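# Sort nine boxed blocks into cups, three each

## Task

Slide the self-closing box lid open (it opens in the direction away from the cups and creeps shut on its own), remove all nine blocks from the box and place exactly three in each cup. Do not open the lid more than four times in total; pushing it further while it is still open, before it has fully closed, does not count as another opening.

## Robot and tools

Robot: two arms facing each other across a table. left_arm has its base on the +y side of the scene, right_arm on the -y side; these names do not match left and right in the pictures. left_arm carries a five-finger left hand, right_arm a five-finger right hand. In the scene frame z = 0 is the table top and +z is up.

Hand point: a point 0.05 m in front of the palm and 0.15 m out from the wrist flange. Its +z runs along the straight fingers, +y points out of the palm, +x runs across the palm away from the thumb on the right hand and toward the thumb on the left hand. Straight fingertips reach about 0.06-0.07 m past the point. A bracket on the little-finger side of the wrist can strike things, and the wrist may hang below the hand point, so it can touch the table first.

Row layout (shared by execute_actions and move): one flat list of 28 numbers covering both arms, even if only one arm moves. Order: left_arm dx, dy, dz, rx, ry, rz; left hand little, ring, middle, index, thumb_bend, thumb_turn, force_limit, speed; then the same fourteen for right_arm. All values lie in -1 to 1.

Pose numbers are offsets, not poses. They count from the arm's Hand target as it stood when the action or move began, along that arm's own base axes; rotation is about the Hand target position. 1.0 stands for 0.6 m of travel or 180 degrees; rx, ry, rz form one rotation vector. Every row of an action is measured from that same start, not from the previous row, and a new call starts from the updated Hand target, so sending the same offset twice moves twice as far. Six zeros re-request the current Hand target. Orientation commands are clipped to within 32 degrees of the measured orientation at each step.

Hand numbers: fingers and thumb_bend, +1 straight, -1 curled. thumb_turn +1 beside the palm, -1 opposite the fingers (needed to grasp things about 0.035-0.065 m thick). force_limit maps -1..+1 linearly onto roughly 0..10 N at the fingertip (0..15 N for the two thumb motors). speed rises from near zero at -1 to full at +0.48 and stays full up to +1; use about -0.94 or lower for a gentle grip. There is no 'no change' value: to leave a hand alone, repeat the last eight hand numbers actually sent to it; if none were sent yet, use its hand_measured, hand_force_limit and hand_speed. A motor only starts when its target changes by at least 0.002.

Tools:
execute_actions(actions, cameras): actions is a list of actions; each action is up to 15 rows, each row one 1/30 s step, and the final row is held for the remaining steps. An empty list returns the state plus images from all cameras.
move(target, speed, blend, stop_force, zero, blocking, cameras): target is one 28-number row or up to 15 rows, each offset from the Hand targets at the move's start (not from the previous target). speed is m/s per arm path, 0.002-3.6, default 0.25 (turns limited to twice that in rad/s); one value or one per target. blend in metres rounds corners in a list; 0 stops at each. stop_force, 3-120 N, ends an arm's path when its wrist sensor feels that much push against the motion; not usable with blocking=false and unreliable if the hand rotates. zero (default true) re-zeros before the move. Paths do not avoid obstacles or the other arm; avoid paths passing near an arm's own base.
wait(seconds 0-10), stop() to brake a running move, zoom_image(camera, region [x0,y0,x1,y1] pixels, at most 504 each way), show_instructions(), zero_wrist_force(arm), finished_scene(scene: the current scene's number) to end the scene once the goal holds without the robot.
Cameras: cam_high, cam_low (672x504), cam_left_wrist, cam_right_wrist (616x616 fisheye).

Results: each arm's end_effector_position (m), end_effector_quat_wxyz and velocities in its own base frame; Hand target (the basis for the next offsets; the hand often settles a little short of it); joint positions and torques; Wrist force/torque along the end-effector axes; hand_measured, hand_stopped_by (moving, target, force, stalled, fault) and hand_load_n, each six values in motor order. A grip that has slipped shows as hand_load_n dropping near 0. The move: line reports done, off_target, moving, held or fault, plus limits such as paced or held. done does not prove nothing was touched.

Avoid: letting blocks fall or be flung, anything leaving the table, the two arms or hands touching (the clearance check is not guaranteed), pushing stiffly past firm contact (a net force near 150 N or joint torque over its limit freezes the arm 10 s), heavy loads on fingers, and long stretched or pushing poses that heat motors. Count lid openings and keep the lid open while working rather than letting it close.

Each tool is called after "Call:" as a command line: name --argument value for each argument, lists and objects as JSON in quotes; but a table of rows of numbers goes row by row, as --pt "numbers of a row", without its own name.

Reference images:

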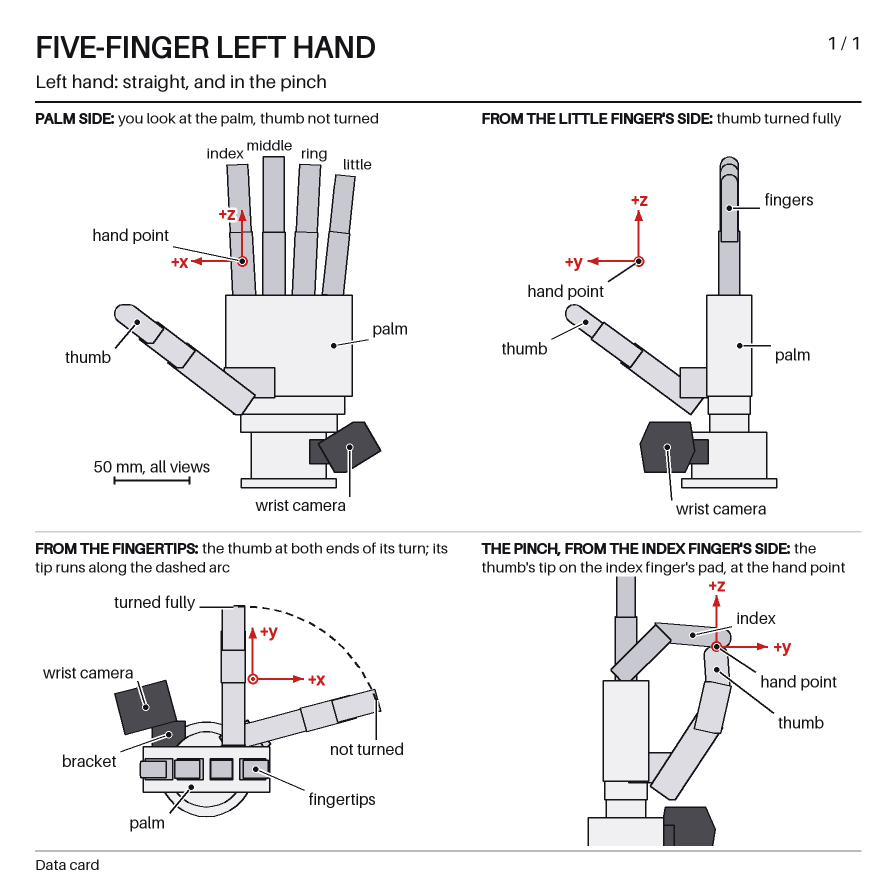

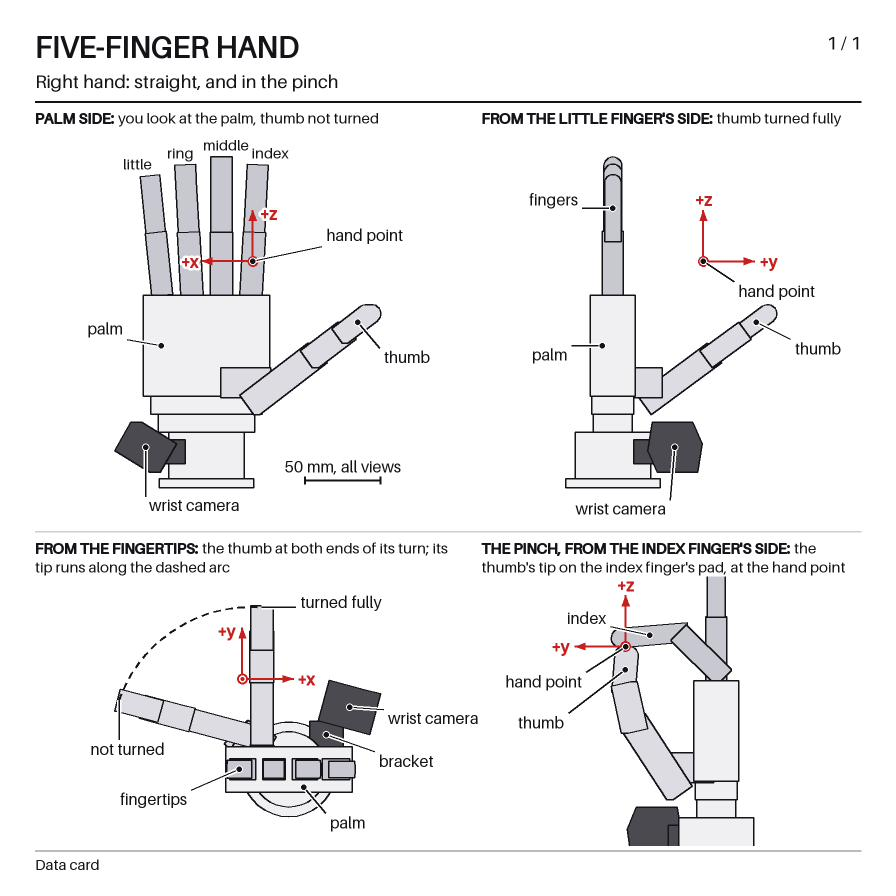

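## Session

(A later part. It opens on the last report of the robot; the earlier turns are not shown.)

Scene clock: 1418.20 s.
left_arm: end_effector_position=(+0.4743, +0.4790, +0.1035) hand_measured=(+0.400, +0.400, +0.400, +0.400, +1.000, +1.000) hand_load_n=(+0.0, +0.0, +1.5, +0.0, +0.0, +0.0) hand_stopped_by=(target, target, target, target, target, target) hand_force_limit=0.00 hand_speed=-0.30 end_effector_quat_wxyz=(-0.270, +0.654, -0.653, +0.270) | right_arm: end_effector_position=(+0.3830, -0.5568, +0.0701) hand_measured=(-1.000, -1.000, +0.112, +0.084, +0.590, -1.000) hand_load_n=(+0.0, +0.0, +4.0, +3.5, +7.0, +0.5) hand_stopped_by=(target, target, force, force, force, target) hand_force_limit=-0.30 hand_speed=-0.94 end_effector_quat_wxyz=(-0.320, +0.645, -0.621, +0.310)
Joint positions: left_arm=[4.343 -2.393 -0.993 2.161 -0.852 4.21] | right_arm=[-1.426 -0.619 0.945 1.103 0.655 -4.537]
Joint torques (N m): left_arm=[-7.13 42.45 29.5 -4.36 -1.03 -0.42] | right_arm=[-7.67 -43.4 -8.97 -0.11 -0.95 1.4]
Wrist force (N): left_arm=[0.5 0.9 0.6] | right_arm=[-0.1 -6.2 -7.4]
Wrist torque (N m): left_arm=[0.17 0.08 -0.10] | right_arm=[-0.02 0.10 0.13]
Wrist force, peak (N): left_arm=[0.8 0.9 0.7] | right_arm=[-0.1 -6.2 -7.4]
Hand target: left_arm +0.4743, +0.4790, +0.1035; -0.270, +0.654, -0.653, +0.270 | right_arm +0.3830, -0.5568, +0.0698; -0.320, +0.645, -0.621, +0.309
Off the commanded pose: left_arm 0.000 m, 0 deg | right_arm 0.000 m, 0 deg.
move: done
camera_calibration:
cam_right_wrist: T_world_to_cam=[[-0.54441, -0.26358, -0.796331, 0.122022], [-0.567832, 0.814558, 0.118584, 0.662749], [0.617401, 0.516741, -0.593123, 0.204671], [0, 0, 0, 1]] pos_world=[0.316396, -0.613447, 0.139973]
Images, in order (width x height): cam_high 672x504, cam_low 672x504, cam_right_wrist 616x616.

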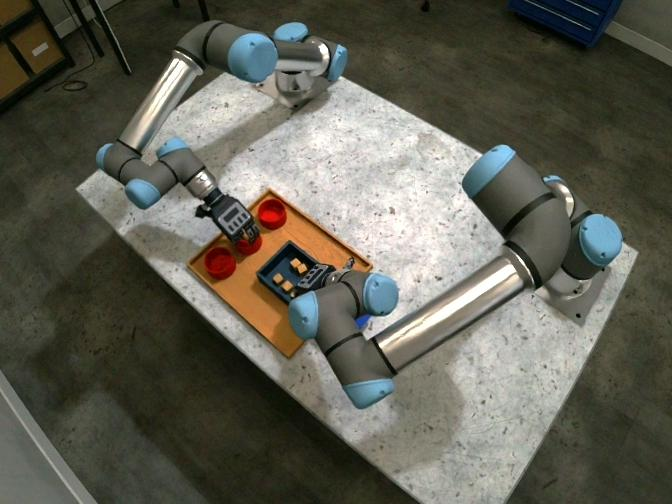

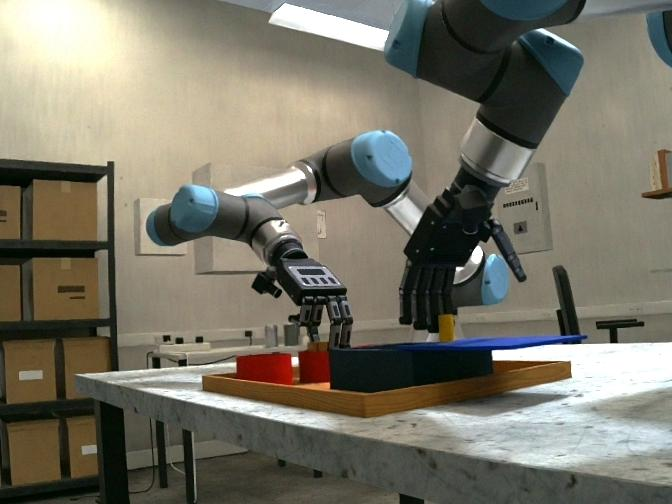

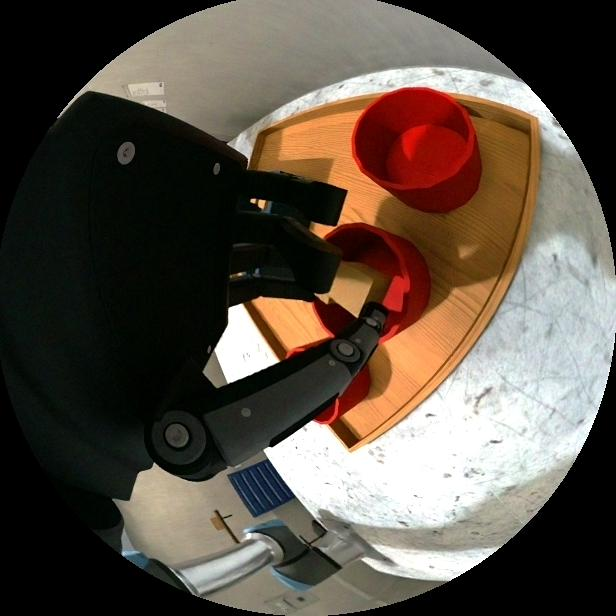

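Call:
move --pt "0 0 0 0 0 0 0.4 0.4 0.4 0.4 1 1 0 -0.3 0 0 0.025 0 0 0 -1 -1 -0.2 -0.2 0.0 -1 -0.3 -0.94" --pt "0 0 0 0 0 0 0.4 0.4 0.4 0.4 1 1 0 -0.3 -0.0167 0 0.025 0 0 0 -1 -1 -0.2 -0.2 0.0 -1 -0.3 -0.94" --pt "0 0 0 0 0 0 0.4 0.4 0.4 0.4 1 1 0 -0.3 -0.0167 0 -0.006 0 0 0 -1 -1 -0.2 -0.2 0.0 -1 -0.3 -0.94" --speed 0.06 --cameras '["cam_right_wrist","cam_high","cam_low"]'

Call:
zoom_image --camera "cam_right_wrist" --region '[220, 190, 440, 410]'

Call:
zoom_image --camera "cam_low" --region '[220, 240, 420, 400]'

Scene clock: 1433.73 s.
left_arm: end_effector_position=(+0.4743, +0.4790, +0.1035) hand_measured=(+0.400, +0.400, +0.400, +0.400, +1.000, +1.000) hand_load_n=(-0.5, +0.0, +1.5, +0.0, +0.0, +0.0) hand_stopped_by=(target, target, target, target, target, target) hand_force_limit=0.00 hand_speed=-0.30 end_effector_quat_wxyz=(-0.270, +0.654, -0.653, +0.270) | right_arm: end_effector_position=(+0.3730, -0.5568, +0.0665) hand_measured=(-1.000, -1.000, +0.112, +0.084, +0.590, -1.000) hand_load_n=(+0.0, +0.0, +4.0, +4.0, +6.5, -1.0) hand_stopped_by=(target, target, force, force, force, target) hand_force_limit=-0.30 hand_speed=-0.94 end_effector_quat_wxyz=(-0.320, +0.645, -0.621, +0.310)
Joint positions: left_arm=[4.343 -2.393 -0.993 2.161 -0.852 4.21] | right_arm=[-1.443 -0.622 0.967 1.105 0.653 -4.563]
Joint torques (N m): left_arm=[-8.27 41.82 30.27 -4.13 -1.17 -0.36] | right_arm=[-5.08 -34.86 -5.27 -1 0.66 1.07]
Wrist force (N): left_arm=[0.6 0.8 0.6] | right_arm=[-0.2 -13.4 -18.0]
Wrist torque (N m): left_arm=[0.16 0.07 -0.09] | right_arm=[-1.11 0.35 -0.10]
Wrist force, peak (N): left_arm=[0.7 1.0 0.6] | right_arm=[0.5 -15.9 -22.7]
Hand target: left_arm +0.4743, +0.4790, +0.1035; -0.270, +0.654, -0.653, +0.270 | right_arm +0.3730, -0.5568, +0.0662; -0.320, +0.645, -0.621, +0.309
Off the commanded pose: left_arm 0.000 m, 0 deg | right_arm 0.000 m, 0 deg.
move: done
camera_calibration:
cam_right_wrist: T_world_to_cam=[[-0.544369, -0.263749, -0.796303, 0.113536], [-0.567912, 0.814521, 0.118454, 0.657461], [0.617364, 0.516712, -0.593186, 0.208774], [0, 0, 0, 1]] pos_world=[0.306296, -0.613448, 0.136373]
Images, in order (width x height): cam_high 672x504, cam_low 672x504, cam_right_wrist 616x616.

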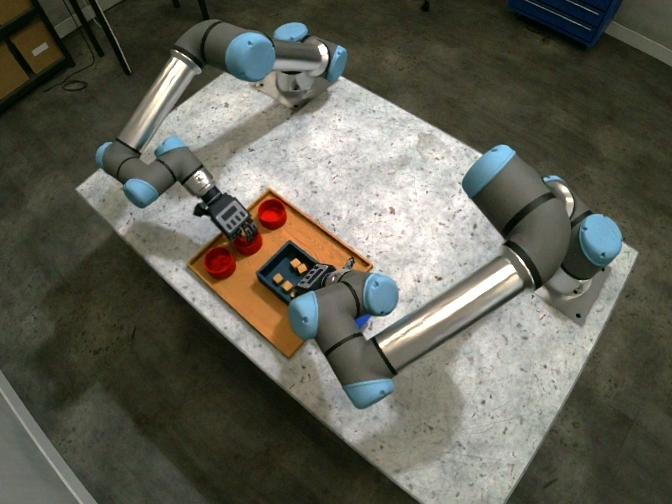

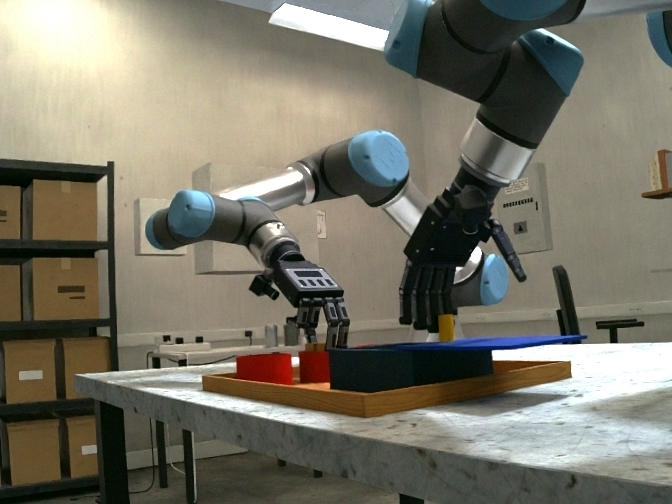

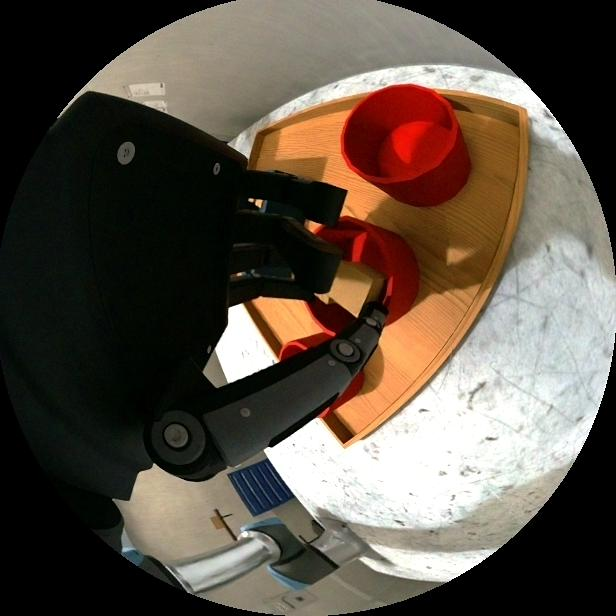

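Scaled by 2.291 from the camera's 616x616 image, which has a finer 880x880 frame.

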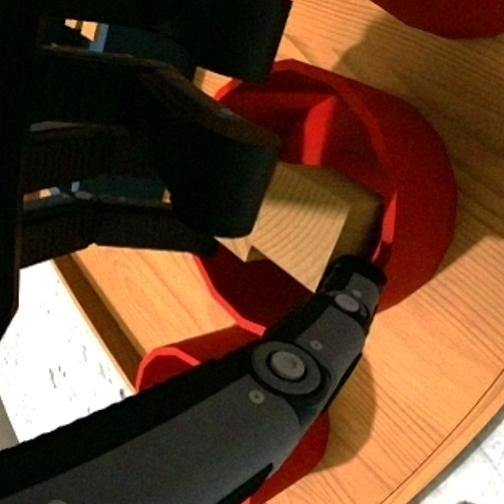

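Scaled by 2.520 from the camera's 672x504 image, which has a finer 960x720 frame.

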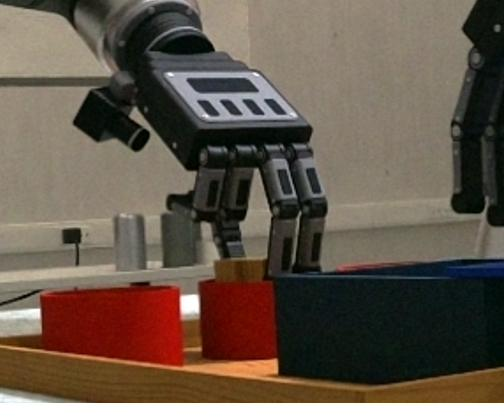

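Call:
move --pt "0 0 0 0 0 0 0.4 0.4 0.4 0.4 1 1 0 -0.3 0 0 0.025 0 0 0 -1 -1 -0.2 -0.2 0.0 -1 -0.3 -0.94" --pt "0 0 0 0 0 0 0.4 0.4 0.4 0.4 1 1 0 -0.3 0.0158 0 0.025 0 0 0 -1 -1 -0.2 -0.2 0.0 -1 -0.3 -0.94" --pt "0 0 0 0 0 0 0.4 0.4 0.4 0.4 1 1 0 -0.3 0.0158 0 0.011 0 0 0 -1 -1 -0.2 -0.2 0.0 -1 -0.3 -0.94" --speed 0.06 --cameras '["cam_right_wrist"]'

Call:
zoom_image --camera "cam_right_wrist" --region '[220, 190, 440, 410]'

Scene clock: 1456.97 s.
left_arm: end_effector_position=(+0.4743, +0.4790, +0.1035) hand_measured=(+0.400, +0.400, +0.400, +0.400, +1.000, +1.000) hand_load_n=(+0.0, +0.0, +1.5, +0.0, -0.5, +0.0) hand_stopped_by=(target, target, target, target, target, target) hand_force_limit=0.00 hand_speed=-0.30 end_effector_quat_wxyz=(-0.270, +0.654, -0.653, +0.270) | right_arm: end_effector_position=(+0.3825, -0.5568, +0.0730) hand_measured=(-1.000, -1.000, +0.112, +0.084, +0.590, -1.000) hand_load_n=(+0.0, +0.0, +4.5, +5.0, +6.0, +1.0) hand_stopped_by=(target, target, force, force, force, target) hand_force_limit=-0.30 hand_speed=-0.94 end_effector_quat_wxyz=(-0.320, +0.645, -0.621, +0.309)
Joint positions: left_arm=[4.343 -2.393 -0.993 2.161 -0.852 4.21] | right_arm=[-1.427 -0.622 0.943 1.109 0.655 -4.538]
Joint torques (N m): left_arm=[-8.25 42.32 28.78 -4.34 -1.07 0.06] | right_arm=[9.2 -49.06 -9.98 0.32 0.24 2.43]
Wrist force (N): left_arm=[0.7 0.7 0.4] | right_arm=[0.2 1.6 -1.7]
Wrist torque (N m): left_arm=[0.15 0.05 -0.08] | right_arm=[0.03 0.08 0.00]
Wrist force, peak (N): left_arm=[0.9 1.0 0.5] | right_arm=[0.2 -15.8 -22.3]
Hand target: left_arm +0.4743, +0.4790, +0.1035; -0.270, +0.654, -0.653, +0.270 | right_arm +0.3825, -0.5568, +0.0728; -0.320, +0.645, -0.621, +0.309
Off the commanded pose: left_arm 0.000 m, 0 deg | right_arm 0.000 m, 0 deg.
move: done
camera_calibration:
cam_right_wrist: T_world_to_cam=[[-0.544493, -0.263648, -0.796252, 0.124004], [-0.567859, 0.814535, 0.118612, 0.661974], [0.617303, 0.516742, -0.593224, 0.206756], [0, 0, 0, 1]] pos_world=[0.315796, -0.613347, 0.142873]
Images, in order (width x height): cam_right_wrist 616x616.

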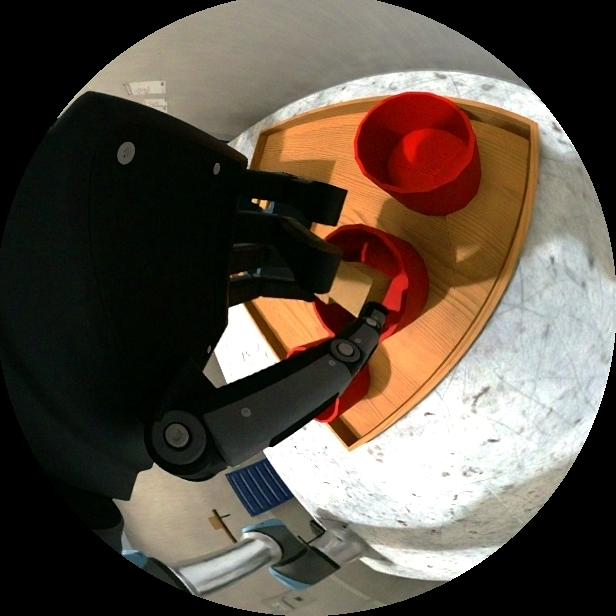

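Scaled by 2.291 from the camera's 616x616 image, which has a finer 880x880 frame.

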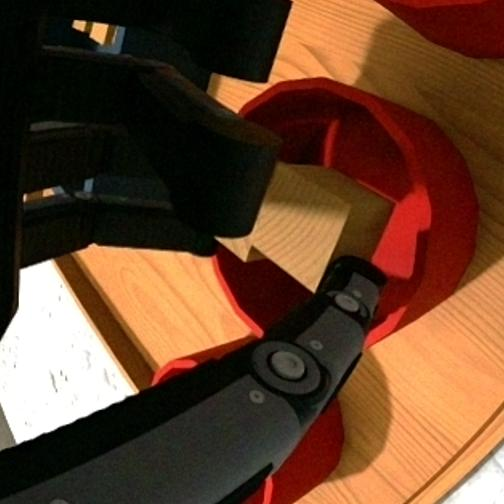

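Call:
move --target '[0,0,0,0,0,0,0.4,0.4,0.4,0.4,1,1,0,-0.3, 0,0,0,0,0,0,-1,-1,0.3,0.3,0.75,-1,-0.3,-0.8]' --speed 0.06 --cameras '["cam_right_wrist","cam_high"]'

Call:
zoom_image --camera "cam_right_wrist" --region '[220, 190, 440, 410]'

Scene clock: 1462.57 s.
left_arm: end_effector_position=(+0.4743, +0.4790, +0.1035) hand_measured=(+0.400, +0.400, +0.400, +0.400, +1.000, +1.000) hand_load_n=(+0.0, +0.0, +1.5, +0.0, +0.0, +0.0) hand_stopped_by=(target, target, target, target, target, target) hand_force_limit=0.00 hand_speed=-0.30 end_effector_quat_wxyz=(-0.270, +0.654, -0.653, +0.270) | right_arm: end_effector_position=(+0.3825, -0.5568, +0.0728) hand_measured=(-1.000, -1.000, +0.300, +0.300, +0.750, -1.000) hand_load_n=(+0.0, +0.0, +0.0, +0.0, +0.0, +0.5) hand_stopped_by=(target, target, target, target, target, target) hand_force_limit=-0.30 hand_speed=-0.80 end_effector_quat_wxyz=(-0.320, +0.645, -0.621, +0.309)
Joint positions: left_arm=[4.343 -2.393 -0.993 2.161 -0.852 4.21] | right_arm=[-1.427 -0.621 0.944 1.108 0.655 -4.538]
Joint torques (N m): left_arm=[-7.01 41.98 28.75 -4.14 -1.24 -0.16] | right_arm=[8.83 -50.55 -10.38 0.61 -0.11 2.41]
Wrist force (N): left_arm=[0.7 0.8 0.5] | right_arm=[0.0 1.5 -1.9]
Wrist torque (N m): left_arm=[0.17 0.05 -0.09] | right_arm=[0.04 0.12 -0.02]
Wrist force, peak (N): left_arm=[0.7 1.0 0.6] | right_arm=[0.1 1.5 -2.3]
Hand target: left_arm +0.4743, +0.4790, +0.1035; -0.270, +0.654, -0.653, +0.270 | right_arm +0.3825, -0.5568, +0.0728; -0.320, +0.645, -0.621, +0.309
Off the commanded pose: left_arm 0.000 m, 0 deg | right_arm 0.000 m, 0 deg.
move: done
camera_calibration:
cam_right_wrist: T_world_to_cam=[[-0.544493, -0.263648, -0.796252, 0.123844], [-0.567859, 0.814535, 0.118612, 0.661997], [0.617303, 0.516742, -0.593224, 0.206638], [0, 0, 0, 1]] pos_world=[0.315796, -0.613347, 0.142673]
Images, in order (width x height): cam_high 672x504, cam_right_wrist 616x616.

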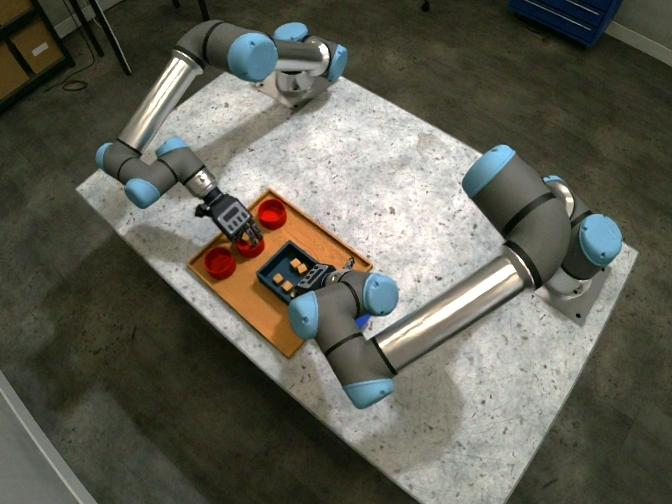

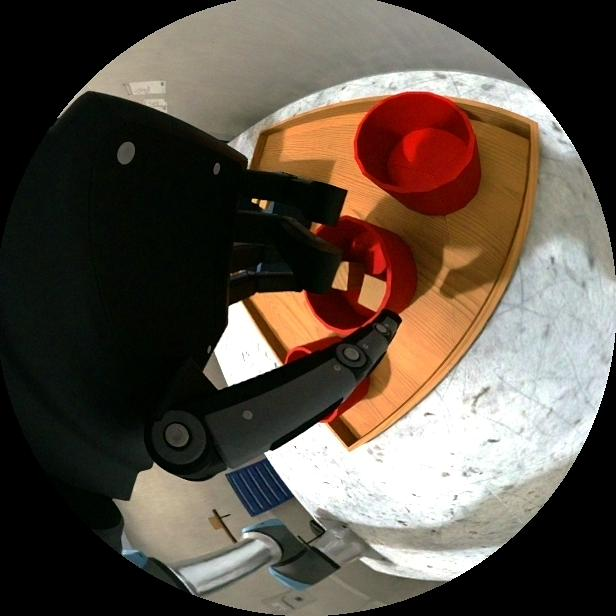

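Scaled by 2.291 from the camera's 616x616 image, which has a finer 880x880 frame.

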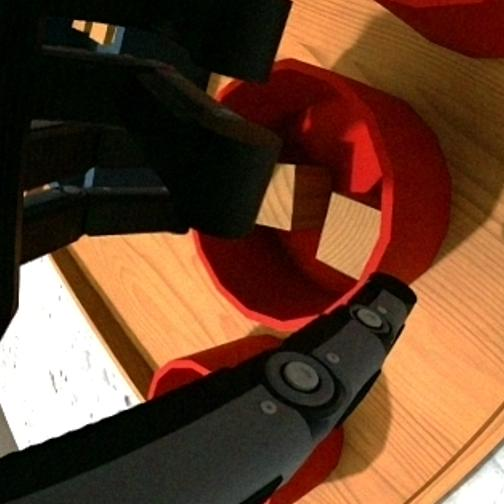

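Call:
move --pt "0 0 0 0 0 0 0.4 0.4 0.4 0.4 1 1 0 -0.3 0 0 0.0953 0 0 0 -1 -1 0.3 0.3 0.75 -1 -0.3 -0.8" --pt "0 0 0 0 0 0 0.4 0.4 0.4 0.4 1 1 0 -0.3 0.1333 -0.05 0.0953 0 0 0 -1 -1 0.24 0.24 0.66 -1 -0.3 -0.5" --speed 0.15 --blend '[0.02,0]' --cameras '["cam_right_wrist","cam_high"]'

Call:
zoom_image --camera "cam_right_wrist" --region '[280, 150, 440, 310]'

Call:
zoom_image --camera "cam_high" --region '[190, 190, 340, 310]'

Scene clock: 1475.67 s.
left_arm: end_effector_position=(+0.4743, +0.4790, +0.1035) hand_measured=(+0.400, +0.400, +0.400, +0.400, +1.000, +1.000) hand_load_n=(+0.0, +0.0, +1.5, +0.0, +0.0, +0.0) hand_stopped_by=(target, target, target, target, target, target) hand_force_limit=0.00 hand_speed=-0.30 end_effector_quat_wxyz=(-0.270, +0.654, -0.653, +0.270) | right_arm: end_effector_position=(+0.4624, -0.5868, +0.1300) hand_measured=(-1.000, -1.000, +0.240, +0.240, +0.660, -1.000) hand_load_n=(+0.0, +0.0, +0.0, +0.0, +0.0, +0.0) hand_stopped_by=(target, target, target, target, target, target) hand_force_limit=-0.30 hand_speed=-0.50 end_effector_quat_wxyz=(-0.320, +0.645, -0.621, +0.309)
Joint positions: left_arm=[4.343 -2.393 -0.993 2.161 -0.852 4.21] | right_arm=[-1.316 -0.449 0.425 1.315 0.679 -4.361]
Joint torques (N m): left_arm=[-7.2 42.78 28.32 -4.02 -1.29 -0.15] | right_arm=[9.64 -54.85 -27.02 4 0.22 -1.34]
Wrist force (N): left_arm=[0.5 0.8 0.5] | right_arm=[0.1 1.4 -1.6]
Wrist torque (N m): left_arm=[0.17 0.09 -0.10] | right_arm=[-0.01 0.09 -0.03]
Wrist force, peak (N): left_arm=[0.7 1.0 0.7] | right_arm=[0.1 2.6 -1.1]
Hand target: left_arm +0.4743, +0.4790, +0.1035; -0.270, +0.654, -0.653, +0.270 | right_arm +0.4624, -0.5868, +0.1300; -0.320, +0.645, -0.621, +0.309
Off the commanded pose: left_arm 0.000 m, 0 deg | right_arm 0.000 m, 0 deg.
move: done
camera_calibration:
cam_right_wrist: T_world_to_cam=[[-0.544459, -0.263621, -0.796285, 0.205051], [-0.567825, 0.814564, 0.118577, 0.72509], [0.617365, 0.51671, -0.593187, 0.206635], [0, 0, 0, 1]] pos_world=[0.395796, -0.643347, 0.199873]
Images, in order (width x height): cam_high 672x504, cam_right_wrist 616x616.

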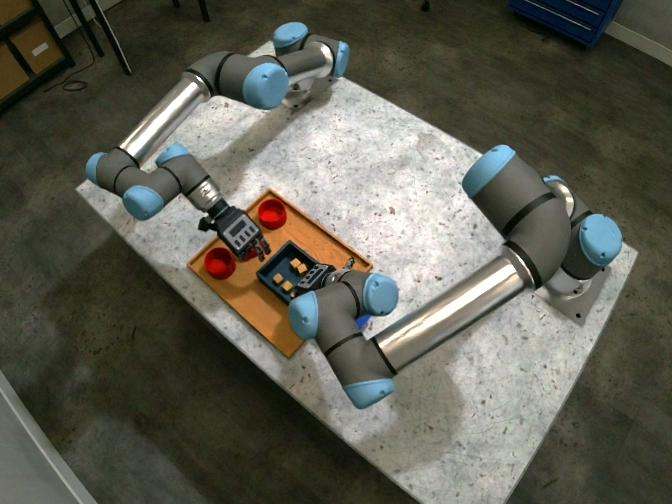

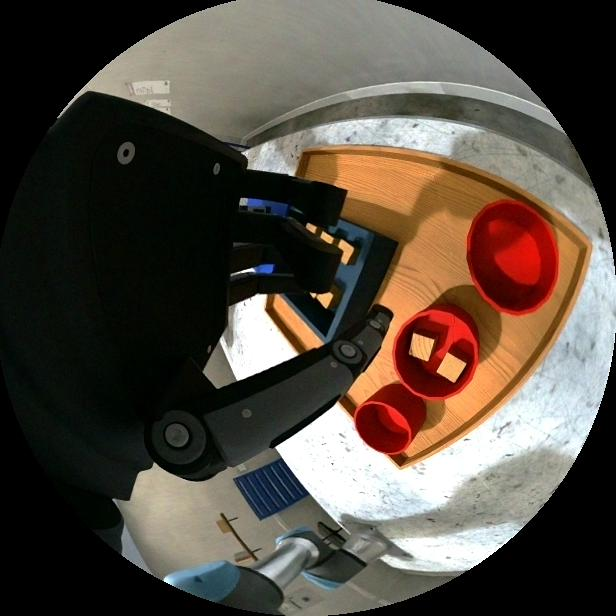

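Scaled by 3.150 from the camera's 616x616 image, which has a finer 880x880 frame.

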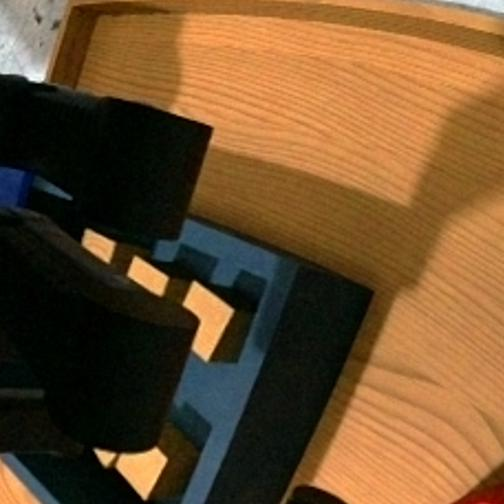

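Scaled by 3.360 from the camera's 672x504 image, which has a finer 960x720 frame.

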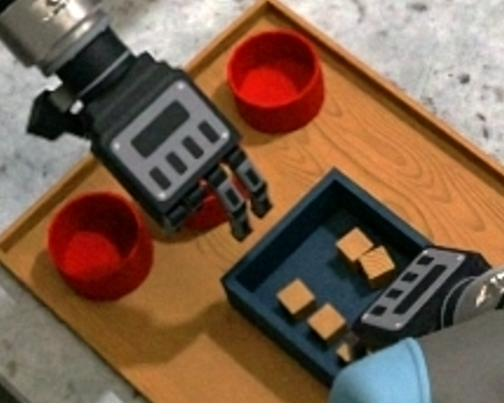

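Call:
move --target '[0,0,0,0,0,0,0.4,0.4,0.4,0.4,1,1,0,-0.3, 0.1512,0.0087,-0.0667,0,0,0,-1,-1,0.24,0.24,0.66,-1,-0.3,-0.5]' --speed 0.15 --cameras '["cam_right_wrist"]'

Call:
zoom_image --camera "cam_right_wrist" --region '[260, 190, 440, 370]'

Scene clock: 1518.03 s.
left_arm: end_effector_position=(+0.4743, +0.4790, +0.1035) hand_measured=(+0.400, +0.400, +0.400, +0.400, +1.000, +1.000) hand_load_n=(+0.0, +0.0, +1.5, +0.0, +0.0, +0.0) hand_stopped_by=(target, target, target, target, target, target) hand_force_limit=0.00 hand_speed=-0.30 end_effector_quat_wxyz=(-0.270, +0.654, -0.653, +0.270) | right_arm: end_effector_position=(+0.5526, -0.5807, +0.0898) hand_measured=(-1.000, -1.000, +0.240, +0.240, +0.660, -1.000) hand_load_n=(+0.0, +0.0, +0.0, +0.0, +0.0, +0.0) hand_stopped_by=(target, target, target, target, target, target) hand_force_limit=-0.30 hand_speed=-0.50 end_effector_quat_wxyz=(-0.316, +0.640, -0.621, +0.324)
Joint positions: left_arm=[4.343 -2.393 -0.993 2.161 -0.852 4.21] | right_arm=[-1.191 -0.225 0.035 1.296 0.722 -4.149]
Joint torques (N m): left_arm=[-7.37 41.7 28.37 -4.1 -1 -0.03] | right_arm=[9.02 -57.77 -25.91 3.6 0.37 2.32]
Wrist force (N): left_arm=[0.6 0.8 0.5] | right_arm=[-0.5 1.3 -1.8]
Wrist torque (N m): left_arm=[0.16 0.07 -0.09] | right_arm=[-0.02 0.14 -0.07]
Wrist force, peak (N): left_arm=[0.8 0.9 0.7] | right_arm=[0.1 1.2 -2.5]
Hand target: left_arm +0.4743, +0.4790, +0.1035; -0.270, +0.654, -0.653, +0.270 | right_arm +0.5532, -0.5816, +0.0900; -0.320, +0.645, -0.621, +0.309
Off the commanded pose: left_arm 0.000 m, 0 deg | right_arm 0.001 m, 2 deg.
elbow stopped short (right arm): the move would have taken joint 3 (elbow) straighter than the controller allows.
move: done
camera_calibration:
cam_right_wrist: T_world_to_cam=[[-0.53674, -0.268329, -0.799944, 0.217044], [-0.553946, 0.827206, 0.0942086, 0.777984], [0.636439, 0.493691, -0.592634, 0.100012], [0, 0, 0, 1]] pos_world=[0.483805, -0.634688, 0.1596]
Images, in order (width x height): cam_right_wrist 616x616.

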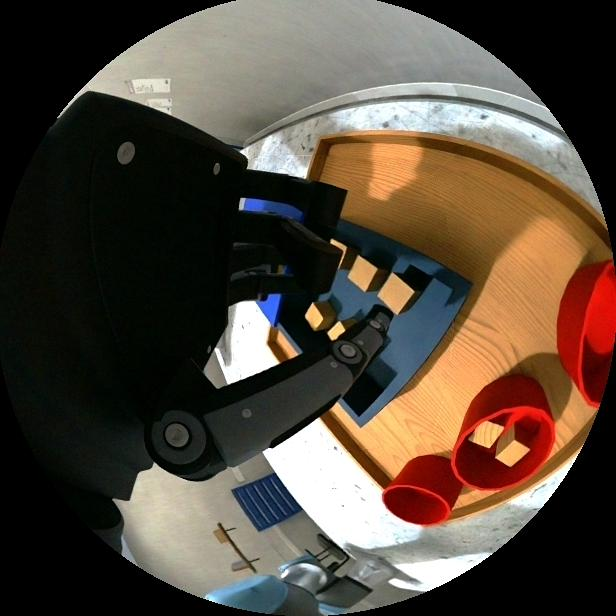

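Scaled by 2.800 from the camera's 616x616 image, which has a finer 880x880 frame.

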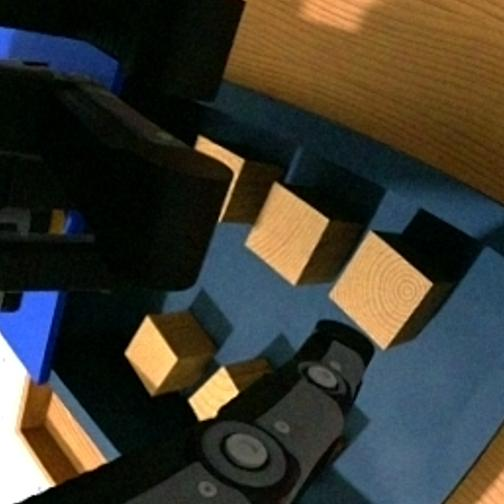

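Call:
move --pt "0 0 0 0 0 0 0.4 0.4 0.4 0.4 1 1 0 -0.3 -0.1345 -0.0108 0.04 0 0 0 -1 -1 0.24 0.24 0.66 -1 -0.3 -0.5" --pt "0 0 0 0 0 0 0.4 0.4 0.4 0.4 1 1 0 -0.3 -0.1345 -0.0108 0.0 0 0 0 -1 -1 0.34 0.34 1 1 -0.3 -0.3" --speed 0.15 --cameras '["cam_right_wrist","cam_high"]'

Call:
zoom_image --camera "cam_right_wrist" --region '[220, 170, 420, 370]'

Call:
zoom_image --camera "cam_high" --region '[210, 210, 340, 310]'

Scene clock: 1622.07 s.
left_arm: end_effector_position=(+0.4743, +0.4790, +0.1035) hand_measured=(+0.400, +0.400, +0.400, +0.400, +1.000, +1.000) hand_load_n=(+0.0, +0.0, +1.5, +0.0, +0.0, -0.5) hand_stopped_by=(target, target, target, target, target, target) hand_force_limit=0.00 hand_speed=-0.30 end_effector_quat_wxyz=(-0.270, +0.654, -0.653, +0.270) | right_arm: end_effector_position=(+0.4725, -0.5881, +0.0900) hand_measured=(-1.000, -1.000, +0.340, +0.340, +1.000, +1.000) hand_load_n=(+0.0, +0.0, +0.0, +0.0, +0.0, -0.5) hand_stopped_by=(target, target, target, target, target, target) hand_force_limit=-0.30 hand_speed=-0.30 end_effector_quat_wxyz=(-0.320, +0.645, -0.621, +0.309)
Joint positions: left_arm=[4.343 -2.393 -0.993 2.161 -0.852 4.21] | right_arm=[-1.302 -0.419 0.463 1.231 0.682 -4.34]
Joint torques (N m): left_arm=[-6.65 42.24 28.28 -4.12 -1.12 -0.03] | right_arm=[-13.1 -71.58 -11.04 0.31 -1.49 2.44]
Wrist force (N): left_arm=[0.6 0.7 0.4] | right_arm=[-0.1 1.1 -2.0]
Wrist torque (N m): left_arm=[0.16 0.07 -0.09] | right_arm=[-0.02 0.13 -0.05]
Wrist force, peak (N): left_arm=[0.9 1.0 0.5] | right_arm=[-0.2 1.8 -1.9]
Hand target: left_arm +0.4743, +0.4790, +0.1035; -0.270, +0.654, -0.653, +0.270 | right_arm +0.4725, -0.5881, +0.0900; -0.320, +0.645, -0.621, +0.309
Off the commanded pose: left_arm 0.000 m, 0 deg | right_arm 0.000 m, 0 deg.
move: done
camera_calibration:
cam_right_wrist: T_world_to_cam=[[-0.544459, -0.263621, -0.796285, 0.178301], [-0.567825, 0.814564, 0.118577, 0.73657], [0.617365, 0.51671, -0.593187, 0.177406], [0, 0, 0, 1]] pos_world=[0.405796, -0.644647, 0.159873]
Images, in order (width x height): cam_high 672x504, cam_right_wrist 616x616.

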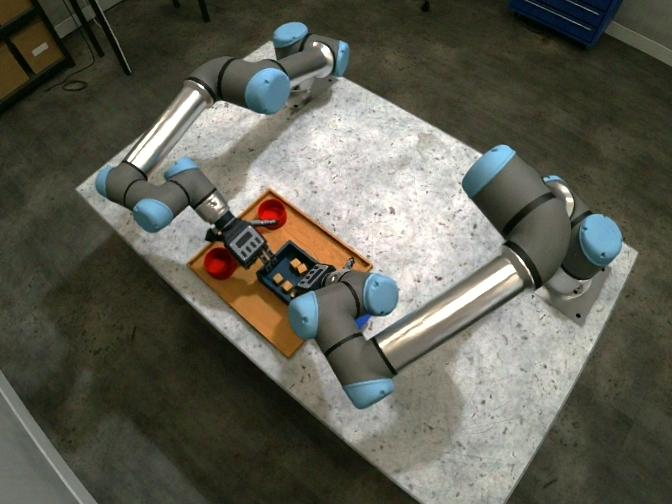

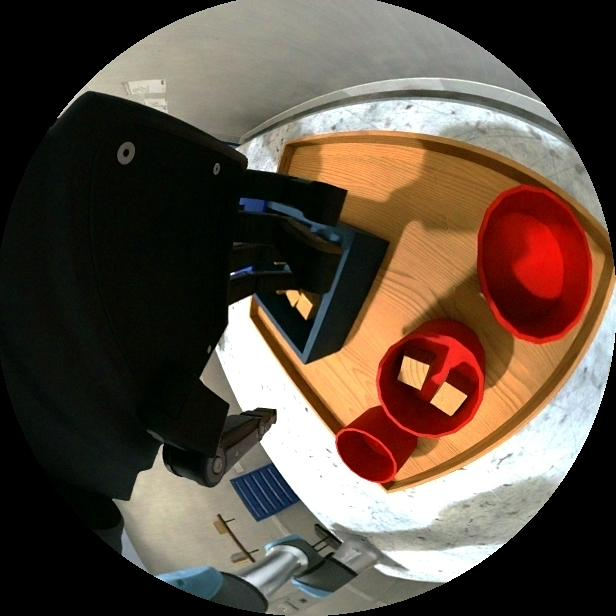

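Scaled by 2.520 from the camera's 616x616 image, which has a finer 880x880 frame.

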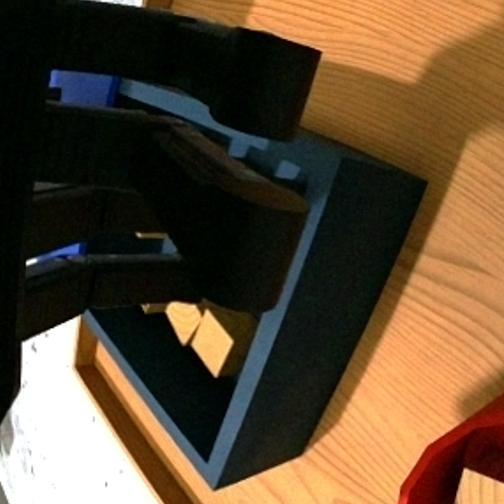

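Scaled by 3.877 from the camera's 672x504 image, which has a finer 960x720 frame.

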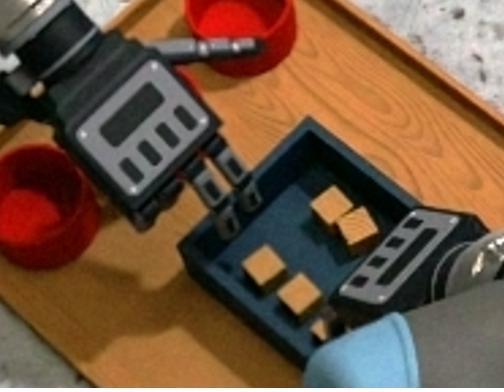

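Call:
move --target '[0,0,0,0,0,0,0.4,0.4,0.4,0.4,1,1,0,-0.3, 0,0,-0.0733,0,0,0,-1,-1,0.34,0.34,1,1,-0.3,-0.3]' --speed 0.05 --stop_force 6 --cameras '["cam_right_wrist","cam_high"]'

Call:
zoom_image --camera "cam_high" --region '[210, 210, 340, 310]'

Scene clock: 1638.37 s.
left_arm: end_effector_position=(+0.4743, +0.4790, +0.1035) hand_measured=(+0.400, +0.400, +0.400, +0.400, +1.000, +1.000) hand_load_n=(+0.0, +0.0, +1.5, -0.5, +0.0, +0.0) hand_stopped_by=(target, target, target, target, target, target) hand_force_limit=0.00 hand_speed=-0.30 end_effector_quat_wxyz=(-0.270, +0.654, -0.653, +0.270) | right_arm: end_effector_position=(+0.4725, -0.5881, +0.0460) hand_measured=(-1.000, -1.000, +0.340, +0.340, +1.000, +1.000) hand_load_n=(+0.5, +0.0, +0.0, +0.0, +0.0, +0.0) hand_stopped_by=(target, target, target, target, target, target) hand_force_limit=-0.30 hand_speed=-0.30 end_effector_quat_wxyz=(-0.320, +0.645, -0.621, +0.309)
Joint positions: left_arm=[4.343 -2.393 -0.993 2.161 -0.852 4.21] | right_arm=[-1.302 -0.399 0.536 1.138 0.682 -4.34]
Joint torques (N m): left_arm=[-6.21 42.62 28.49 -4.06 -1.18 0.17] | right_arm=[-9.5 -55.43 -11.56 0.23 -1.19 2.36]
Wrist force (N): left_arm=[0.5 0.8 0.6] | right_arm=[0.0 1.3 -1.8]
Wrist torque (N m): left_arm=[0.17 0.08 -0.10] | right_arm=[-0.01 0.12 -0.04]
Wrist force, peak (N): left_arm=[0.6 1.0 0.7] | right_arm=[-0.1 1.3 -2.2]
Hand target: left_arm +0.4743, +0.4790, +0.1035; -0.270, +0.654, -0.653, +0.270 | right_arm +0.4725, -0.5881, +0.0460; -0.320, +0.645, -0.621, +0.309
Off the commanded pose: left_arm 0.000 m, 0 deg | right_arm 0.000 m, 0 deg.
move: done
camera_calibration:
cam_right_wrist: T_world_to_cam=[[-0.544493, -0.263648, -0.796252, 0.143257], [-0.567859, 0.814535, 0.118612, 0.741779], [0.617303, 0.516742, -0.593224, 0.151356], [0, 0, 0, 1]] pos_world=[0.405796, -0.644647, 0.115873]
Images, in order (width x height): cam_high 672x504, cam_right_wrist 616x616.

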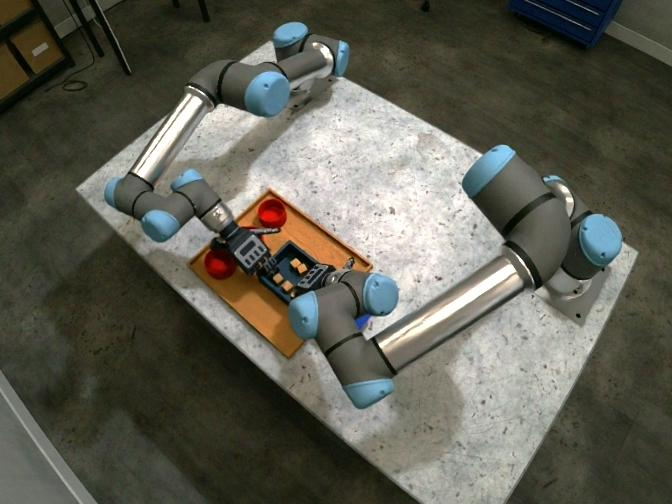

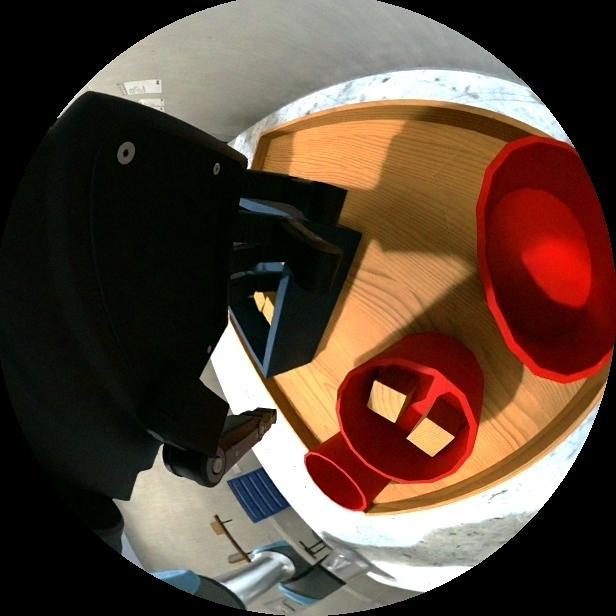

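Scaled by 3.877 from the camera's 672x504 image, which has a finer 960x720 frame.

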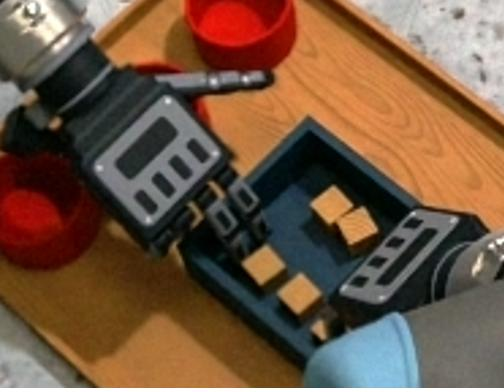

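Call:
move --target '[0,0,0,0,0,0,0.4,0.4,0.4,0.4,1,1,0,-0.3, 0.0217,0.001,0,0,0,0,-1,-1,0.34,0.34,1,1,-0.3,-0.3]' --speed 0.03 --stop_force 5 --cameras '["cam_high"]'

Call:
zoom_image --camera "cam_high" --region '[210, 210, 340, 310]'

Scene clock: 1644.80 s.
left_arm: end_effector_position=(+0.4743, +0.4790, +0.1035) hand_measured=(+0.400, +0.400, +0.400, +0.400, +1.000, +1.000) hand_load_n=(+0.0, +0.0, +1.5, +0.0, +0.0, +0.0) hand_stopped_by=(target, target, target, target, target, target) hand_force_limit=0.00 hand_speed=-0.30 end_effector_quat_wxyz=(-0.270, +0.654, -0.653, +0.270) | right_arm: end_effector_position=(+0.4855, -0.5875, +0.0460) hand_measured=(-1.000, -1.000, +0.340, +0.340, +1.000, +1.000) hand_load_n=(+0.0, +0.0, +0.0, +0.0, +0.0, +0.0) hand_stopped_by=(target, target, target, target, target, target) hand_force_limit=-0.30 hand_speed=-0.30 end_effector_quat_wxyz=(-0.320, +0.645, -0.621, +0.309)
Joint positions: left_arm=[4.343 -2.393 -0.993 2.161 -0.852 4.21] | right_arm=[-1.283 -0.378 0.488 1.143 0.688 -4.313]
Joint torques (N m): left_arm=[-6.23 41.67 28.21 -3.91 -0.93 0.14] | right_arm=[9.3 -56.1 -26.41 3.85 0.22 2.48]
Wrist force (N): left_arm=[0.6 0.9 0.5] | right_arm=[-0.1 1.3 -2.1]
Wrist torque (N m): left_arm=[0.18 0.06 -0.09] | right_arm=[0.00 0.13 -0.04]
Wrist force, peak (N): left_arm=[0.9 0.9 0.5] | right_arm=[-0.3 1.4 -2.3]
Hand target: left_arm +0.4743, +0.4790, +0.1035; -0.270, +0.654, -0.653, +0.270 | right_arm +0.4855, -0.5875, +0.0460; -0.320, +0.645, -0.621, +0.309
Off the commanded pose: left_arm 0.000 m, 0 deg | right_arm 0.000 m, 0 deg.
move: done
Images, in order (width x height): cam_high 672x504.

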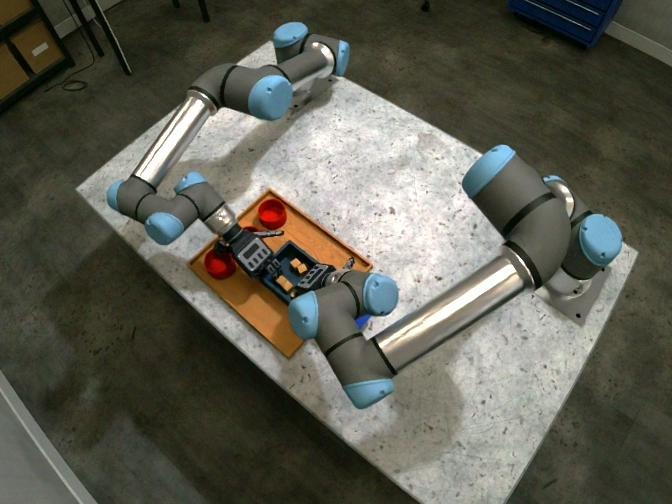

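Scaled by 3.877 from the camera's 672x504 image, which has a finer 960x720 frame.

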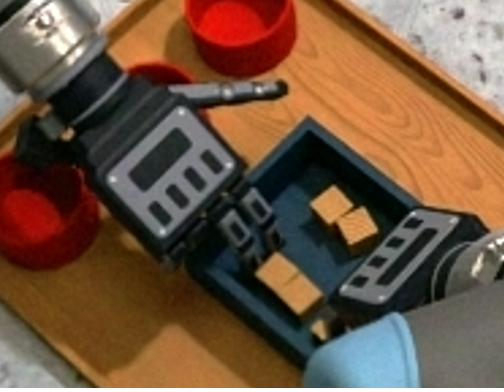

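Call:
move --pt "0 0 0 0 0 0 0.4 0.4 0.4 0.4 1 1 0 -0.3 -0.0067 0 0 0 0 0 -1 -1 0.34 0.34 1 1 -0.3 -0.3" --pt "0 0 0 0 0 0 0.4 0.4 0.4 0.4 1 1 0 -0.3 -0.0067 0 0.0733 0 0 0 -1 -1 0.24 0.24 0.66 -1 -0.3 -0.3" --pt "0 0 0 0 0 0 0.4 0.4 0.4 0.4 1 1 0 -0.3 0.1177 0.01 0.0683 0 0 0 -1 -1 0.24 0.24 0.66 -1 -0.3 -0.3" --speed 0.1 --cameras '["cam_right_wrist","cam_high"]'

Call:
zoom_image --camera "cam_right_wrist" --region '[260, 190, 440, 370]'

Call:
zoom_image --camera "cam_high" --region '[210, 210, 340, 310]'

Scene clock: 1669.53 s.
left_arm: end_effector_position=(+0.4743, +0.4790, +0.1035) hand_measured=(+0.400, +0.400, +0.400, +0.400, +1.000, +1.000) hand_load_n=(+0.0, +0.0, +1.5, +0.0, +0.0, +0.0) hand_stopped_by=(target, target, target, target, target, target) hand_force_limit=0.00 hand_speed=-0.30 end_effector_quat_wxyz=(-0.270, +0.654, -0.653, +0.270) | right_arm: end_effector_position=(+0.5555, -0.5806, +0.0868) hand_measured=(-1.000, -1.000, +0.240, +0.240, +0.660, -1.000) hand_load_n=(+0.0, +0.0, +0.0, +0.0, +0.0, +0.0) hand_stopped_by=(target, target, target, target, target, target) hand_force_limit=-0.30 hand_speed=-0.30 end_effector_quat_wxyz=(-0.316, +0.639, -0.621, +0.325)
Joint positions: left_arm=[4.343 -2.393 -0.993 2.161 -0.852 4.21] | right_arm=[-1.188 -0.222 0.035 1.285 0.724 -4.141]
Joint torques (N m): left_arm=[-5.82 42.75 28.08 -3.84 -0.97 0.36] | right_arm=[9.47 -58.96 -26.15 3.48 0.39 2.32]
Wrist force (N): left_arm=[0.6 0.8 0.5] | right_arm=[-0.6 1.2 -2.0]
Wrist torque (N m): left_arm=[0.16 0.06 -0.10] | right_arm=[-0.02 0.16 -0.08]
Wrist force, peak (N): left_arm=[0.8 0.9 0.7] | right_arm=[0.2 1.7 -2.6]
Hand target: left_arm +0.4743, +0.4790, +0.1035; -0.270, +0.654, -0.653, +0.270 | right_arm +0.5561, -0.5815, +0.0870; -0.320, +0.645, -0.621, +0.309
Off the commanded pose: left_arm 0.000 m, 0 deg | right_arm 0.001 m, 2 deg.
elbow stopped short (right arm): the move would have taken joint 3 (elbow) straighter than the controller allows.
move: done
camera_calibration:
cam_right_wrist: T_world_to_cam=[[-0.53612, -0.268716, -0.800229, 0.215724], [-0.552798, 0.828194, 0.0922448, 0.779953], [0.637958, 0.49182, -0.592557, 0.0943586], [0, 0, 0, 1]] pos_world=[0.486614, -0.634392, 0.156595]
Images, in order (width x height): cam_high 672x504, cam_right_wrist 616x616.

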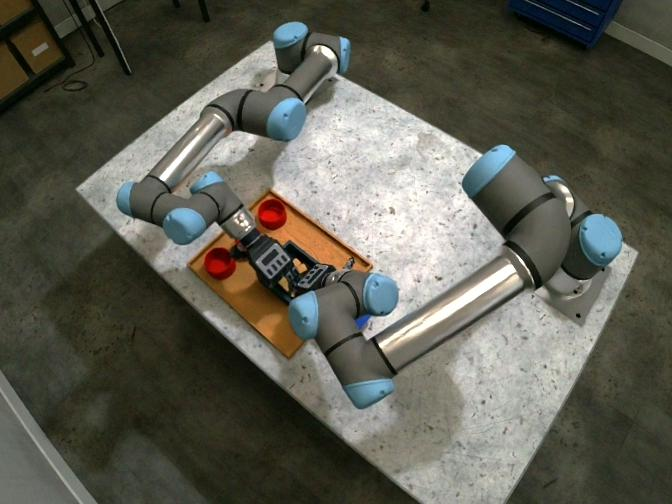

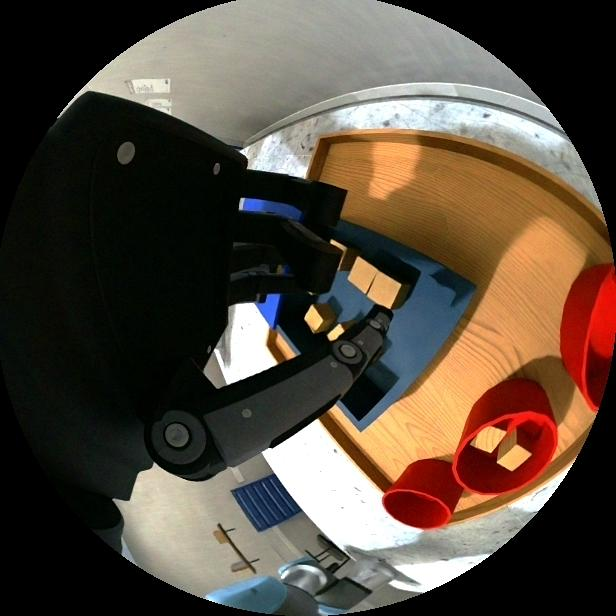

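Scaled by 2.800 from the camera's 616x616 image, which has a finer 880x880 frame.

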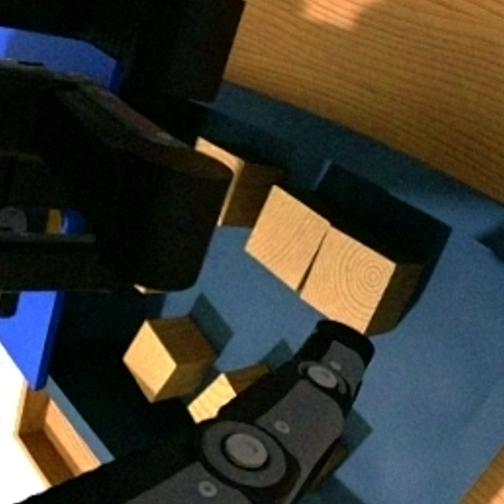

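Scaled by 3.877 from the camera's 672x504 image, which has a finer 960x720 frame.

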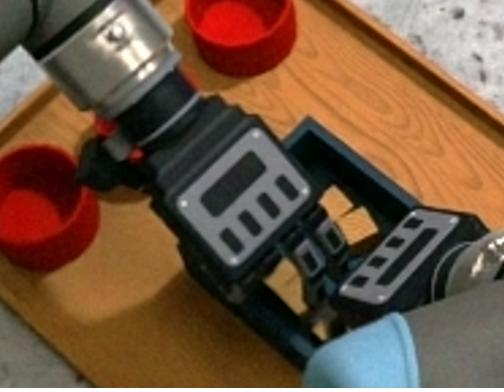

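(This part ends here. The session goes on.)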